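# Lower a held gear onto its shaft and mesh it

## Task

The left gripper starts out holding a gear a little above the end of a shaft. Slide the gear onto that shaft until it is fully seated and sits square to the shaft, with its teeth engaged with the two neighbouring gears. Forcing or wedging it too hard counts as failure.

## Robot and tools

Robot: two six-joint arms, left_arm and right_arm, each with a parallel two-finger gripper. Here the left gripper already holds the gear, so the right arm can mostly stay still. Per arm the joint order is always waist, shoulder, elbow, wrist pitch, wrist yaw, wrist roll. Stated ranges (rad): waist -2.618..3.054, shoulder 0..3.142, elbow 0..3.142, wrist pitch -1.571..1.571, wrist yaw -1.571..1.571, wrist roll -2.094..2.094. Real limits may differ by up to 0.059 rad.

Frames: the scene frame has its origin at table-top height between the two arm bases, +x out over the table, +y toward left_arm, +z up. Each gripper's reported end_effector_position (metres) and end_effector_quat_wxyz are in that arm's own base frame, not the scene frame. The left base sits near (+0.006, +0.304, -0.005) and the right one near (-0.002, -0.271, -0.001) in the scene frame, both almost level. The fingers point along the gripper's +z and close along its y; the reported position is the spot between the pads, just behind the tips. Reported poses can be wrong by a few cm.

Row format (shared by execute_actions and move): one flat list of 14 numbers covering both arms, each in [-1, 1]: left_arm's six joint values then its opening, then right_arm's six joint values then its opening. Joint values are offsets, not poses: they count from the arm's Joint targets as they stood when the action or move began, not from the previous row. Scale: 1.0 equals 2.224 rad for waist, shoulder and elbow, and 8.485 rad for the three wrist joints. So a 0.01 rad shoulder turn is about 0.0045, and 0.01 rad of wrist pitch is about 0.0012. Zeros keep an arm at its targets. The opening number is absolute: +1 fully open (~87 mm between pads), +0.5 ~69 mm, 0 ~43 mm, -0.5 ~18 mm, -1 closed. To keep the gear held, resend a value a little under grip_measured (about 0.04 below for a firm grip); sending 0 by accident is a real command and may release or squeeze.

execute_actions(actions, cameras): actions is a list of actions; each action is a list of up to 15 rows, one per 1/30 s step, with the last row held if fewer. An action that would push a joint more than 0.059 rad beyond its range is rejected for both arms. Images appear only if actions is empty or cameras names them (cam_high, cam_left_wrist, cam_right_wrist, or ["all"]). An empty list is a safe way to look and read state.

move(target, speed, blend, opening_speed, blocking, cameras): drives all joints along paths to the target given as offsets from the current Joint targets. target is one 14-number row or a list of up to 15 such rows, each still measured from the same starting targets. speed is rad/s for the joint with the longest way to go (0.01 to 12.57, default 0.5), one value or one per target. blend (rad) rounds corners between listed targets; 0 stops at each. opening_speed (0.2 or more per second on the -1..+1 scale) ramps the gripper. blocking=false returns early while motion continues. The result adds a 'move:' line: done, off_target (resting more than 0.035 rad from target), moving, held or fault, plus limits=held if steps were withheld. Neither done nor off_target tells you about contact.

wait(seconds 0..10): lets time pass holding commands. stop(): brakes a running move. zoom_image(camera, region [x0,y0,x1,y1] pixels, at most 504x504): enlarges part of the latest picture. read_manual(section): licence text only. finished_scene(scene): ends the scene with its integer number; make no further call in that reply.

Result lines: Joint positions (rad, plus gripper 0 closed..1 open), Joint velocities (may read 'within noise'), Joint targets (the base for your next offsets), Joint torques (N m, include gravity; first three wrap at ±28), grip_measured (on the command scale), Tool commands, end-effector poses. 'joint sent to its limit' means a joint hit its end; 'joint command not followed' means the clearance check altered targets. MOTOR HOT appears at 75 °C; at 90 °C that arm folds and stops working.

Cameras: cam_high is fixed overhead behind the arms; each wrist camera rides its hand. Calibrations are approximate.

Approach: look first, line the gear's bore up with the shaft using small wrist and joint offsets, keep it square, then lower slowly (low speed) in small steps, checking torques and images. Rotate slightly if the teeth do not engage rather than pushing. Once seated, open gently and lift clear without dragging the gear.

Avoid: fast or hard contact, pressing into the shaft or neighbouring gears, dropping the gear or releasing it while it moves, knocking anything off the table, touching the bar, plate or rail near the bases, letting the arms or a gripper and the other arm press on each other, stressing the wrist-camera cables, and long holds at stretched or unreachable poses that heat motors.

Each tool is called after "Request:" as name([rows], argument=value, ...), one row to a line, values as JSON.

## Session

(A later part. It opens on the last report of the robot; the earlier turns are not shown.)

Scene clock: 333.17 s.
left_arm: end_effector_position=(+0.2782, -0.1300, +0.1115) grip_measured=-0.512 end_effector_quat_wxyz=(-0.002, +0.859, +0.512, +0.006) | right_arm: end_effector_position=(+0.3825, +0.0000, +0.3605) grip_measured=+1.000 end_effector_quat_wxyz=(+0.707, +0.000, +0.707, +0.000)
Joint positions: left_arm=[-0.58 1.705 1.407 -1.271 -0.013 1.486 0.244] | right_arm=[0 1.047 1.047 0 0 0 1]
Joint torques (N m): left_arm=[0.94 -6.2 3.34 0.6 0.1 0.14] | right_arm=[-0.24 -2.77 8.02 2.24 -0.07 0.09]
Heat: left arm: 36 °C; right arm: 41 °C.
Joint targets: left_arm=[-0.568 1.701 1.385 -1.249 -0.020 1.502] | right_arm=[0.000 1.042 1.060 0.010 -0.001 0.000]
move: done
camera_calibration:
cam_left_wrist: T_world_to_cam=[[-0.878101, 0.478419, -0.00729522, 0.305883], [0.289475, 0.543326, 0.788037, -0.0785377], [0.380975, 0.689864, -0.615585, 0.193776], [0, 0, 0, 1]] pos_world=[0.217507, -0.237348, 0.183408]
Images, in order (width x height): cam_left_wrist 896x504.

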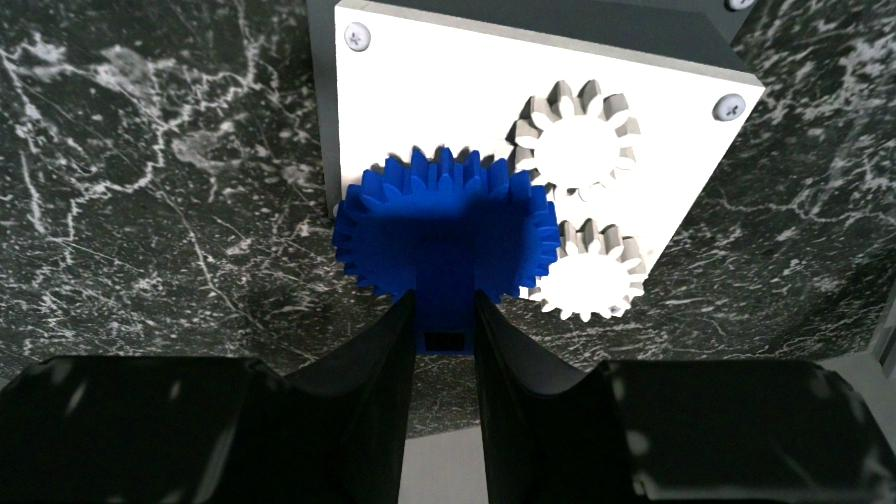

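Request:
move([
  [0,0,-0.0070,0.0018,0,0,-1,0,0,0,0,0,0,1],
], speed=0.06)

Request:
move([
  [0,0,-0.0070,0.0018,0,0,-1,0,0,0,0,0,0,1],
], speed=0.06, cameras=["cam_left_wrist"])

Request:
zoom_image(camera="cam_left_wrist", region=[460, 100, 680, 320])

Scene clock: 339.90 s.
left_arm: end_effector_position=(+0.2782, -0.1294, +0.1088) grip_measured=-0.512 end_effector_quat_wxyz=(-0.003, +0.859, +0.511, +0.007) | right_arm: end_effector_position=(+0.3825, +0.0000, +0.3605) grip_measured=+1.000 end_effector_quat_wxyz=(+0.707, +0.000, +0.707, +0.000)
Joint positions: left_arm=[-0.58 1.705 1.395 -1.261 -0.015 1.488 0.244] | right_arm=[0 1.047 1.047 0 0 0 1]
Joint torques (N m): left_arm=[0.99 -6.23 3.02 0.65 0.13 0.13] | right_arm=[-0.24 -2.77 8.03 2.24 -0.07 0.1]
Heat: left arm: 36 °C; right arm: 41 °C.
Joint targets: left_arm=[-0.568 1.701 1.369 -1.233 -0.020 1.502] | right_arm=[0.000 1.042 1.060 0.010 -0.001 0.000]
move: done

Scene clock: 340.60 s.
left_arm: end_effector_position=(+0.2780, -0.1293, +0.1087) grip_measured=-0.512 end_effector_quat_wxyz=(+0.000, +0.860, +0.511, +0.009) | right_arm: end_effector_position=(+0.3825, +0.0000, +0.3605) grip_measured=+1.000 end_effector_quat_wxyz=(+0.707, +0.000, +0.707, +0.000)
Joint positions: left_arm=[-0.58 1.697 1.386 -1.252 -0.015 1.489 0.244] | right_arm=[0 1.047 1.047 0 0 0 1]
Joint torques (N m): left_arm=[1.03 -5.52 2.61 0.72 0.1 0.13] | right_arm=[-0.24 -2.76 8.02 2.24 -0.06 0.09]
Heat: left arm: 36 °C; right arm: 41 °C.
Joint targets: left_arm=[-0.568 1.701 1.354 -1.218 -0.020 1.503] | right_arm=[0.000 1.042 1.060 0.010 -0.001 0.000]
move: done
camera_calibration:
cam_left_wrist: T_world_to_cam=[[-0.876379, 0.481418, -0.0140284, 0.305997], [0.285863, 0.543388, 0.789311, -0.0757582], [0.387611, 0.687725, -0.613833, 0.18933], [0, 0, 0, 1]] pos_world=[0.216439, -0.236353, 0.180307]
Images, in order (width x height): cam_left_wrist 896x504.

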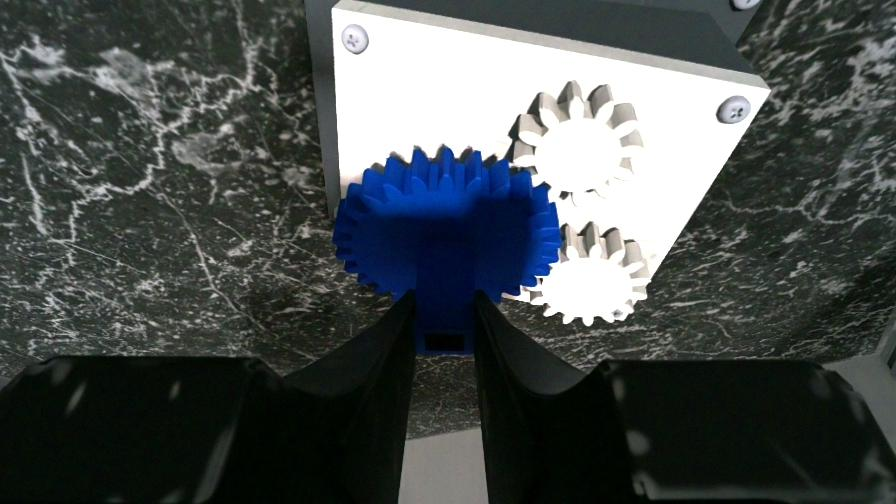

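Scaled by 2.291 from the camera's 896x504 image, which has a finer 1280x720 frame.

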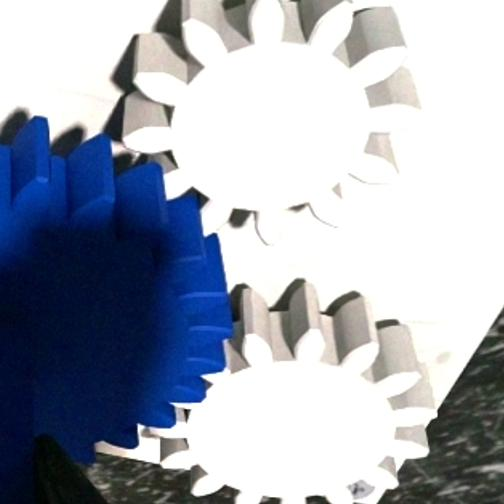

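Request:
move([
  [0.0015,0.0076,0.0091,-0.0004,0,-0.0114,-1,0,0,0,0,0,0,1],
], speed=0.06, cameras=["cam_left_wrist"])

Request:
zoom_image(camera="cam_left_wrist", region=[460, 100, 680, 320])

Scene clock: 356.07 s.
left_arm: end_effector_position=(+0.2774, -0.1292, +0.1087) grip_measured=-0.512 end_effector_quat_wxyz=(+0.003, +0.847, +0.532, +0.010) | right_arm: end_effector_position=(+0.3825, +0.0000, +0.3605) grip_measured=+1.000 end_effector_quat_wxyz=(+0.707, +0.000, +0.707, +0.000)
Joint positions: left_arm=[-0.58 1.697 1.386 -1.246 -0.015 1.441 0.244] | right_arm=[0 1.047 1.047 0 0 0 1]
Joint torques (N m): left_arm=[1.37 -4.29 4.16 0.62 0.13 -0.41] | right_arm=[-0.24 -2.76 8.02 2.24 -0.07 0.09]
Heat: left arm: 36 °C; right arm: 41 °C.
Joint targets: left_arm=[-0.565 1.718 1.374 -1.222 -0.020 1.406] | right_arm=[0.000 1.042 1.060 0.010 -0.001 0.000]
move: done
camera_calibration:
cam_left_wrist: T_world_to_cam=[[-0.898747, 0.437993, -0.0203904, 0.306642], [0.254884, 0.559721, 0.788509, -0.0648013], [0.356774, 0.703473, -0.614685, 0.200188], [0, 0, 0, 1]] pos_world=[0.220688, -0.238863, 0.180401]
Images, in order (width x height): cam_left_wrist 896x504.

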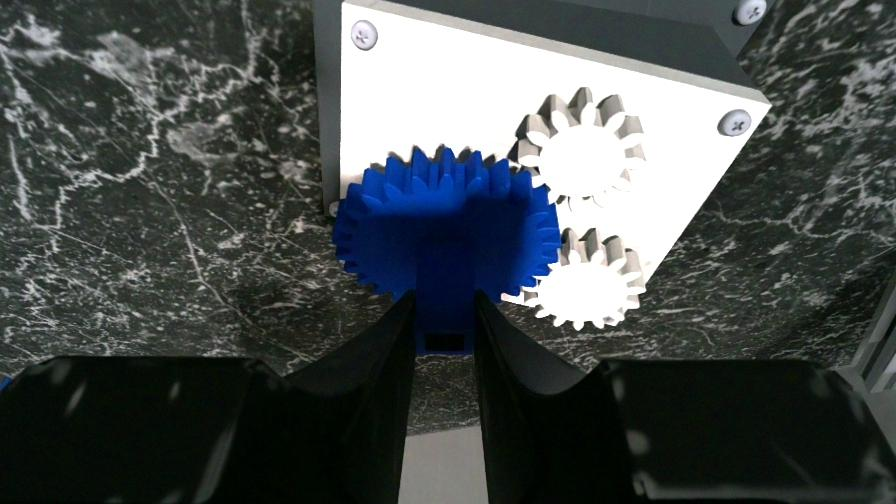

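Scaled by 2.291 from the camera's 896x504 image, which has a finer 1280x720 frame.

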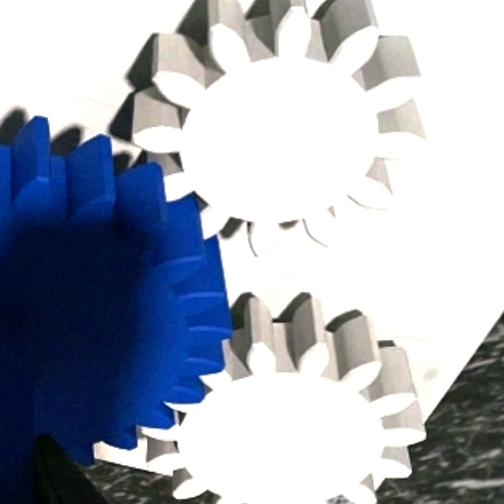

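Request:
move([
  [-0.001,-0.0076,-0.0161,0.003,0,0.0114,-1,0,0,0,0,0,0,1],
  [-0.0025,-0.0152,-0.0252,0.0034,0,0.0228,-1,0,0,0,0,0,0,1],
], speed=0.06, cameras=["cam_left_wrist"])

Request:
zoom_image(camera="cam_left_wrist", region=[460, 100, 680, 320])

Scene clock: 365.40 s.
left_arm: end_effector_position=(+0.2777, -0.1291, +0.1079) grip_measured=-0.512 end_effector_quat_wxyz=(+0.006, +0.879, +0.476, +0.011) | right_arm: end_effector_position=(+0.3825, +0.0000, +0.3605) grip_measured=+1.000 end_effector_quat_wxyz=(+0.707, +0.000, +0.707, +0.000)
Joint positions: left_arm=[-0.58 1.671 1.354 -1.232 -0.014 1.569 0.244] | right_arm=[0 1.047 1.047 0 0 0 1]
Joint torques (N m): left_arm=[0.79 -4.66 2.33 0.77 0.12 0.29] | right_arm=[-0.24 -2.76 8.03 2.24 -0.07 0.1]
Heat: left arm: 35 °C; right arm: 41 °C.
Joint targets: left_arm=[-0.570 1.684 1.318 -1.193 -0.020 1.599] | right_arm=[0.000 1.042 1.060 0.010 -0.001 0.000]
move: off_target (left_arm); left_arm: the wrist pitch is farthest, 0.039 rad from its target
camera_calibration:
cam_left_wrist: T_world_to_cam=[[-0.835279, 0.549224, -0.0257475, 0.304193], [0.320515, 0.52443, 0.788824, -0.0870901], [0.446744, 0.650635, -0.61408, 0.167679], [0, 0, 0, 1]] pos_world=[0.20709, -0.230495, 0.179499]
Images, in order (width x height): cam_left_wrist 896x504.

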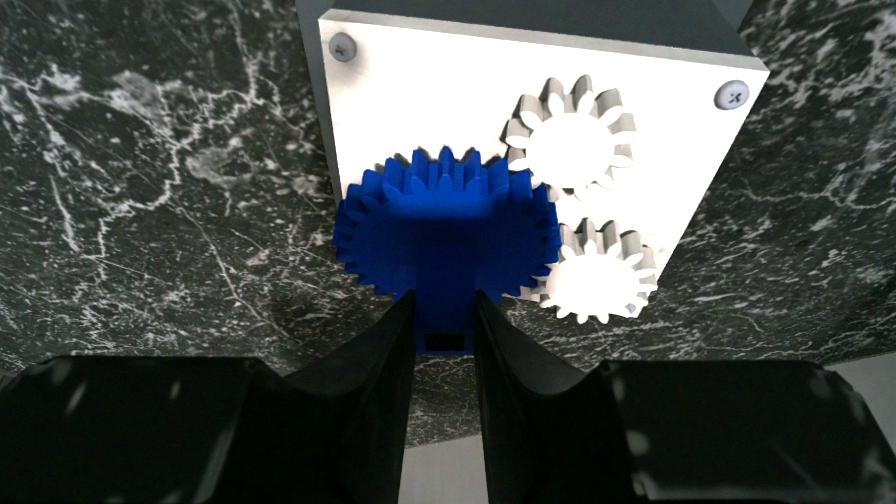

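Scaled by 2.291 from the camera's 896x504 image, which has a finer 1280x720 frame.

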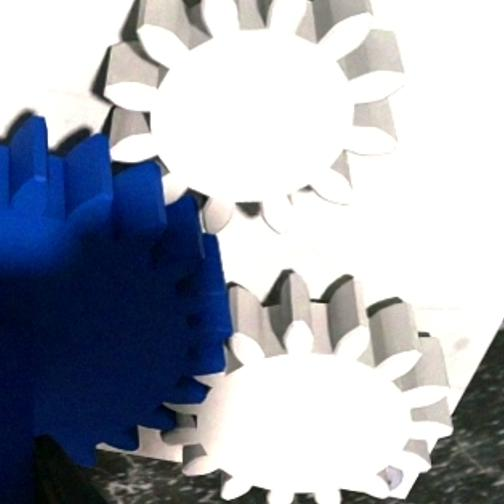

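Request:
move([
  [0,0.0135,0.0162,-0.0046,0,0,-1,0,0,0,0,0,0,1],
  [0.0015,0.0211,0.0253,-0.005,0,-0.0114,-1,0,0,0,0,0,0,1],
], speed=0.06, cameras=["cam_left_wrist"])

Request:
zoom_image(camera="cam_left_wrist", region=[460, 100, 680, 320])

Scene clock: 374.20 s.
left_arm: end_effector_position=(+0.2779, -0.1295, +0.1080) grip_measured=-0.512 end_effector_quat_wxyz=(+0.000, +0.869, +0.495, +0.008) | right_arm: end_effector_position=(+0.3825, +0.0000, +0.3605) grip_measured=+1.000 end_effector_quat_wxyz=(+0.707, +0.000, +0.707, +0.000)
Joint positions: left_arm=[-0.58 1.693 1.379 -1.25 -0.014 1.527 0.244] | right_arm=[0 1.047 1.047 0 0 0 1]
Joint torques (N m): left_arm=[1.07 -2.82 4.77 0.53 0.13 -0.25] | right_arm=[-0.24 -2.76 8.01 2.24 -0.06 0.09]
Heat: left arm: 35 °C; right arm: 42 °C.
Joint targets: left_arm=[-0.567 1.731 1.374 -1.235 -0.020 1.503] | right_arm=[0.000 1.042 1.060 0.010 -0.001 0.000]
move: off_target (left_arm); left_arm: the shoulder is farthest, 0.038 rad from its target
camera_calibration:
cam_left_wrist: T_world_to_cam=[[-0.857771, 0.513896, -0.0118552, 0.304813], [0.307947, 0.532203, 0.788625, -0.082644], [0.41158, 0.672808, -0.614761, 0.180587], [0, 0, 0, 1]] pos_world=[0.212583, -0.234159, 0.179806]
Images, in order (width x height): cam_left_wrist 896x504.

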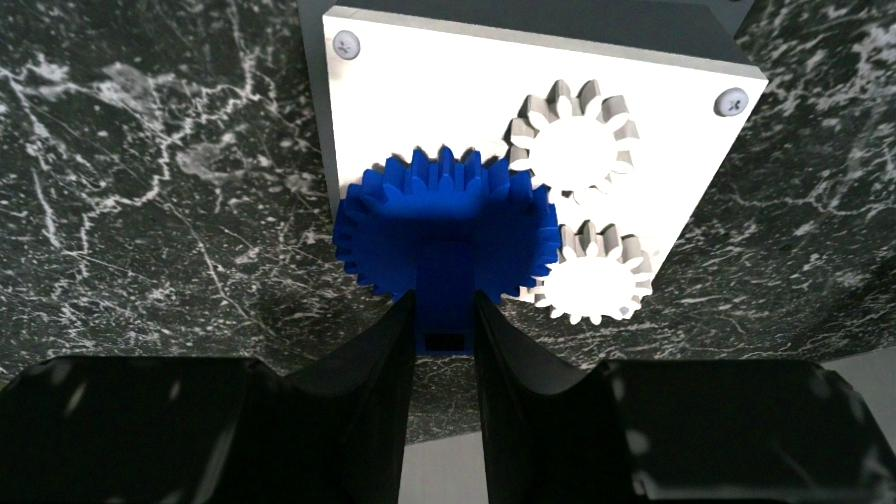

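Scaled by 2.291 from the camera's 896x504 image, which has a finer 1280x720 frame.

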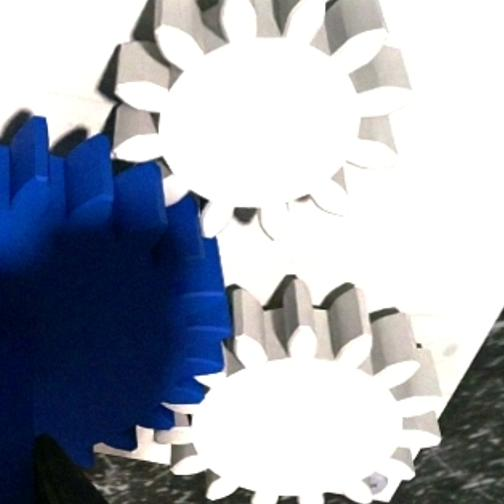

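Request:
move([
  [0,-0.006,-0.0180,0.0020,0,0,-1,0,0,0,0,0,0,1],
  [0,-0.009,-0.0250,0.0030,0,0,-1,0,0,0,0,0,0,1],
], speed=0.06)

Request:
move([
  [0.0015,0.0076,0.0091,-0.0004,0,-0.0114,-1,0,0,0,0,0,0,1],
  [0.0015,0.0076,0.0031,0.001,0,-0.0114,-1,0,0,0,0,0,0,1],
], speed=0.06, cameras=["cam_left_wrist"])

Request:
zoom_image(camera="cam_left_wrist", region=[460, 100, 680, 320])

Scene clock: 383.10 s.
left_arm: end_effector_position=(+0.2773, -0.1290, +0.1071) grip_measured=-0.512 end_effector_quat_wxyz=(+0.003, +0.869, +0.495, +0.009) | right_arm: end_effector_position=(+0.3825, +0.0000, +0.3605) grip_measured=+1.000 end_effector_quat_wxyz=(+0.707, +0.000, +0.707, +0.000)
Joint positions: left_arm=[-0.58 1.684 1.365 -1.239 -0.014 1.526 0.244] | right_arm=[0 1.047 1.047 0 0 0 1]
Joint torques (N m): left_arm=[1.14 -3.51 1.52 0.68 0.14 -0.28] | right_arm=[-0.24 -2.77 8.02 2.24 -0.07 0.09]
Heat: left arm: 34 °C; right arm: 42 °C.
Joint targets: left_arm=[-0.567 1.711 1.318 -1.210 -0.020 1.503] | right_arm=[0.000 1.042 1.060 0.010 -0.001 0.000]
move: off_target (left_arm); left_arm: the elbow is farthest, 0.047 rad from its target

Scene clock: 385.70 s.
left_arm: end_effector_position=(+0.2767, -0.1291, +0.1073) grip_measured=-0.512 end_effector_quat_wxyz=(+0.009, +0.847, +0.532, +0.012) | right_arm: end_effector_position=(+0.3825, +0.0000, +0.3605) grip_measured=+1.000 end_effector_quat_wxyz=(+0.707, +0.000, +0.707, +0.000)
Joint positions: left_arm=[-0.58 1.684 1.366 -1.227 -0.014 1.44 0.244] | right_arm=[0 1.047 1.047 0 0 0 1]
Joint torques (N m): left_arm=[1.5 -2.26 1.99 0.67 0.11 -0.36] | right_arm=[-0.24 -2.76 8.02 2.24 -0.07 0.09]
Heat: left arm: 34 °C; right arm: 42 °C.
Joint targets: left_arm=[-0.563 1.728 1.325 -1.202 -0.020 1.406] | right_arm=[0.000 1.042 1.060 0.010 -0.001 0.000]
move: off_target (left_arm); left_arm: the shoulder is farthest, 0.044 rad from its target
camera_calibration:
cam_left_wrist: T_world_to_cam=[[-0.898802, 0.437164, -0.0323013, 0.307143], [0.247136, 0.566209, 0.786341, -0.0604223], [0.362049, 0.698782, -0.616948, 0.197678], [0, 0, 0, 1]] pos_world=[0.219424, -0.238194, 0.179391]
Images, in order (width x height): cam_left_wrist 896x504.

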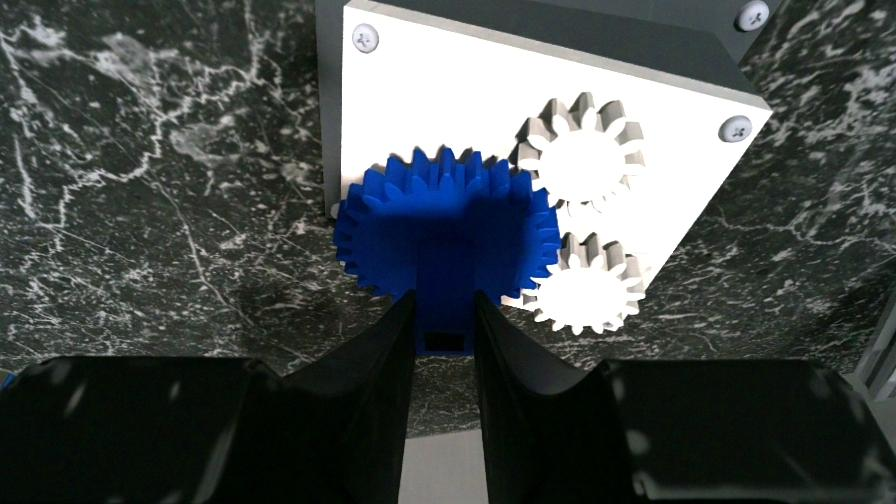

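Scaled by 2.291 from the camera's 896x504 image, which has a finer 1280x720 frame.

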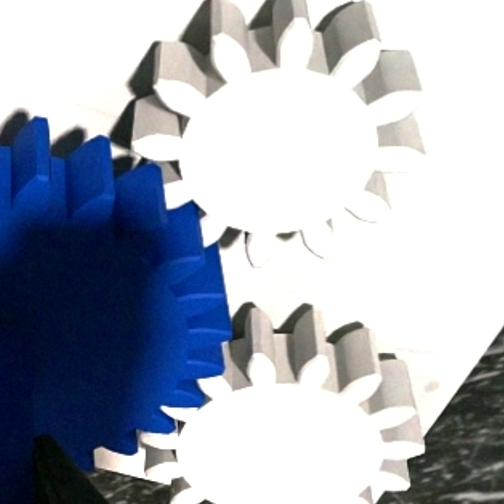

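Request:
wait(seconds=0.1, cameras=["cam_high","cam_left_wrist"])

Request:
zoom_image(camera="cam_high", region=[495, 230, 555, 280])

Request:
zoom_image(camera="cam_left_wrist", region=[480, 180, 600, 310])

Scene clock: 394.23 s.
left_arm: end_effector_position=(+0.2767, -0.1291, +0.1073) grip_measured=-0.512 end_effector_quat_wxyz=(+0.009, +0.847, +0.532, +0.012) | right_arm: end_effector_position=(+0.3825, +0.0000, +0.3605) grip_measured=+1.000 end_effector_quat_wxyz=(+0.707, +0.000, +0.707, +0.000)
Joint positions: left_arm=[-0.58 1.684 1.366 -1.227 -0.014 1.44 0.244] | right_arm=[0 1.047 1.047 0 0 0 1]
Joint torques (N m): left_arm=[1.29 -2.32 1.98 0.68 0.11 -0.38] | right_arm=[-0.24 -2.76 8.02 2.24 -0.07 0.1]
Heat: left arm: 33 °C; right arm: 42 °C.
Joint targets: left_arm=[-0.563 1.728 1.325 -1.202 -0.020 1.406] | right_arm=[0.000 1.042 1.060 0.010 -0.001 0.000]
Tool commands: left_gripper/opening=-1.0 right_gripper/opening=+1.0
wait: 0.10 s; at rest from the start
camera_calibration:
cam_left_wrist: T_world_to_cam=[[-0.898802, 0.437164, -0.0323013, 0.307143], [0.247136, 0.566209, 0.786341, -0.0604223], [0.362049, 0.698782, -0.616948, 0.197678], [0, 0, 0, 1]] pos_world=[0.219424, -0.238194, 0.179391]
Images, in order (width x height): cam_high 896x504, cam_left_wrist 896x504.

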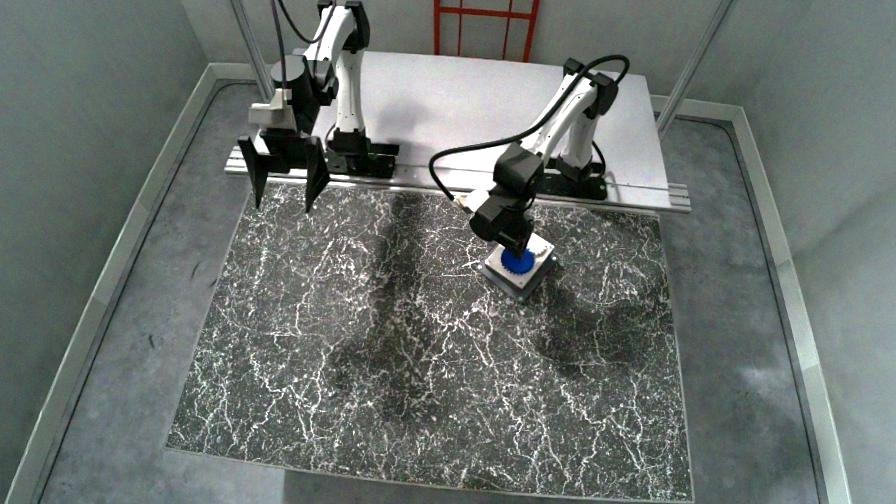

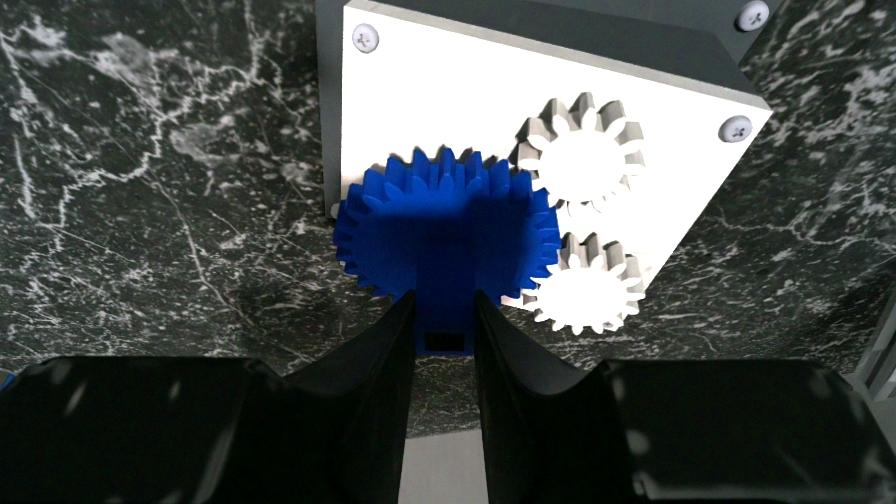

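Scaled by 8.400 from the camera's 896x504 image, which has a finer 1280x720 frame.

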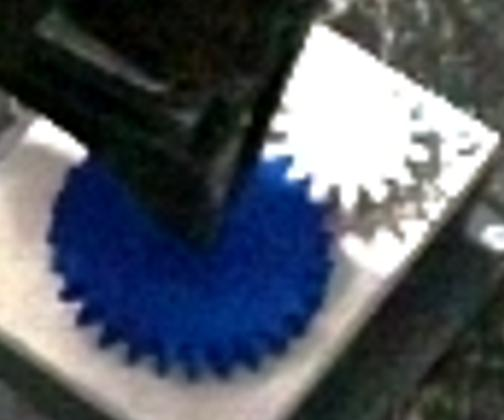

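Scaled by 3.877 from the camera's 896x504 image, which has a finer 1280x720 frame.

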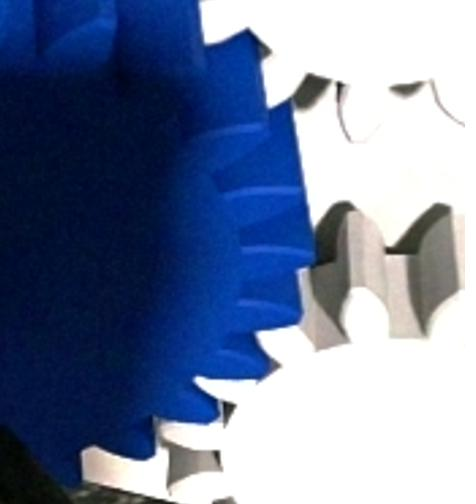

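Request:
move([
  [0,-0.006,0.0060,-0.004,0,0,-0.55,0,0,0,0,0,0,1],
  [0,-0.006,0.0060,-0.004,0,0,-0.3,0,0,0,0,0,0,1],
], speed=0.06, opening_speed=0.3, cameras=["cam_left_wrist"])

Request:
zoom_image(camera="cam_left_wrist", region=[320, 80, 660, 370])

Scene clock: 410.03 s.
left_arm: end_effector_position=(+0.2745, -0.1259, +0.0979) grip_measured=-0.300 end_effector_quat_wxyz=(-0.002, +0.840, +0.542, +0.007) | right_arm: end_effector_position=(+0.3825, +0.0000, +0.3605) grip_measured=+1.000 end_effector_quat_wxyz=(+0.707, +0.000, +0.707, +0.000)
Joint positions: left_arm=[-0.575 1.7 1.347 -1.216 -0.014 1.42 0.35] | right_arm=[0 1.047 1.047 0 0 0 1]
Joint torques (N m): left_arm=[0.91 -4.79 4.49 0.19 0.1 -0.19] | right_arm=[-0.24 -2.76 8.02 2.24 -0.06 0.1]
Heat: left arm: 33 °C; right arm: 42 °C.
Joint targets: left_arm=[-0.564 1.715 1.339 -1.235 -0.020 1.406] | right_arm=[0.000 1.042 1.060 0.010 -0.001 0.000]
move: done
camera_calibration:
cam_left_wrist: T_world_to_cam=[[-0.909795, 0.414969, -0.00862944, 0.30135], [0.249104, 0.562541, 0.788349, -0.0554834], [0.331995, 0.715087, -0.615167, 0.200542], [0, 0, 0, 1]] pos_world=[0.221409, -0.237244, 0.169707]
Images, in order (width x height): cam_left_wrist 896x504.

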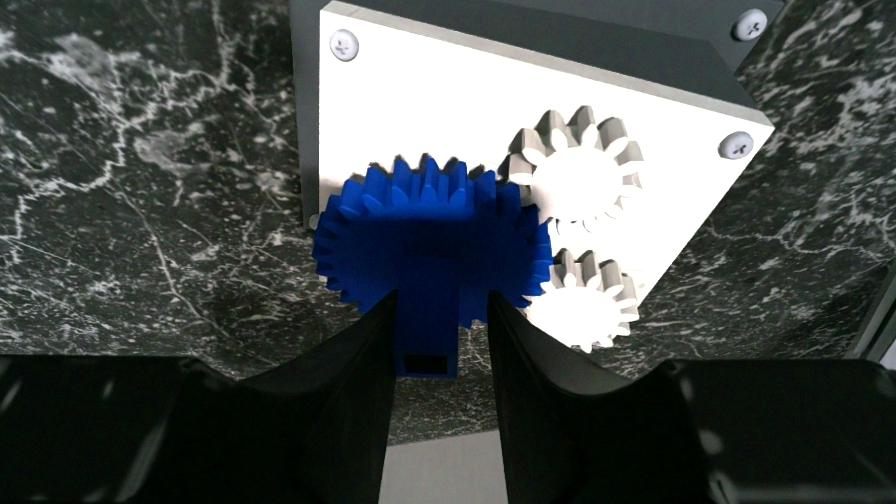

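Scaled by 1.482 from the camera's 896x504 image, which has a finer 1280x720 frame.

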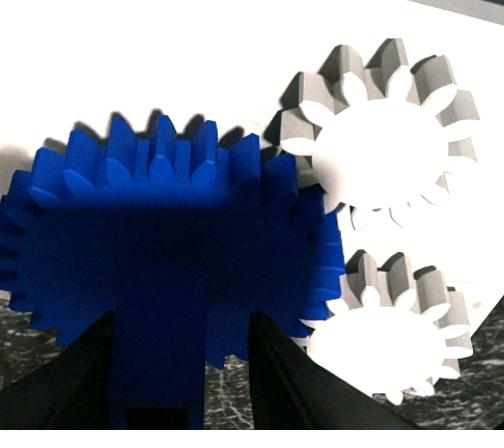

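Request:
move([
  [0,0,0,0,0,0,0.3,0,0,0,0,0,0,1],
  [0,0.01,0.11,-0.026,0,0,0.3,0,0,0,0,0,0,1],
], speed=0.2, opening_speed=0.6, cameras=["cam_left_wrist"])

Request:
zoom_image(camera="cam_left_wrist", region=[280, 100, 680, 400])

Scene clock: 418.27 s.
left_arm: end_effector_position=(+0.2748, -0.1261, +0.1464) grip_measured=+0.300 end_effector_quat_wxyz=(-0.013, +0.840, +0.543, +0.002) | right_arm: end_effector_position=(+0.3825, +0.0000, +0.3605) grip_measured=+1.000 end_effector_quat_wxyz=(+0.707, +0.000, +0.707, +0.000)
Joint positions: left_arm=[-0.575 1.721 1.563 -1.435 -0.014 1.419 0.65] | right_arm=[0 1.047 1.047 0 0 0 1]
Joint torques (N m): left_arm=[0.9 -4.75 6.69 0.11 0.11 -0.18] | right_arm=[-0.25 -2.76 8.02 2.24 -0.06 0.1]
Heat: left arm: 33 °C; right arm: 42 °C.
Joint targets: left_arm=[-0.564 1.737 1.583 -1.456 -0.020 1.406] | right_arm=[0.000 1.042 1.060 0.010 -0.001 0.000]
move: done
camera_calibration:
cam_left_wrist: T_world_to_cam=[[-0.910188, 0.413922, 0.0150656, 0.298617], [0.264355, 0.55253, 0.79046, -0.099421], [0.318864, 0.723449, -0.612329, 0.23474], [0, 0, 0, 1]] pos_world=[0.22323, -0.238493, 0.217827]
Images, in order (width x height): cam_left_wrist 896x504.

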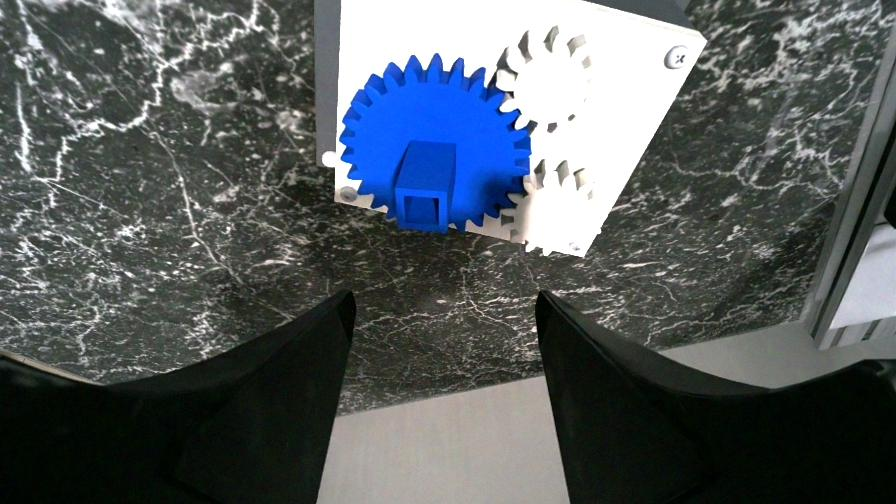

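Scaled by 1.260 from the camera's 896x504 image, which has a finer 1280x720 frame.

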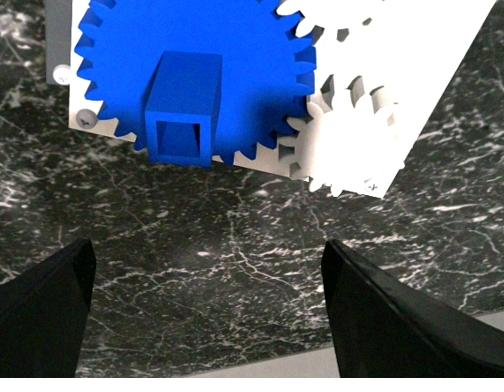

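Request:
zoom_image(camera="cam_left_wrist", region=[330, 20, 610, 260])

Request:
finished_scene(scene=1)

Scaled by 1.800 from the camera's 896x504 image, which has a finer 1280x720 frame.

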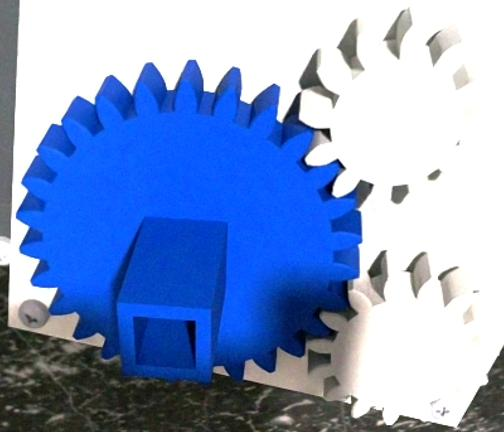

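The scene is finished: the task was done.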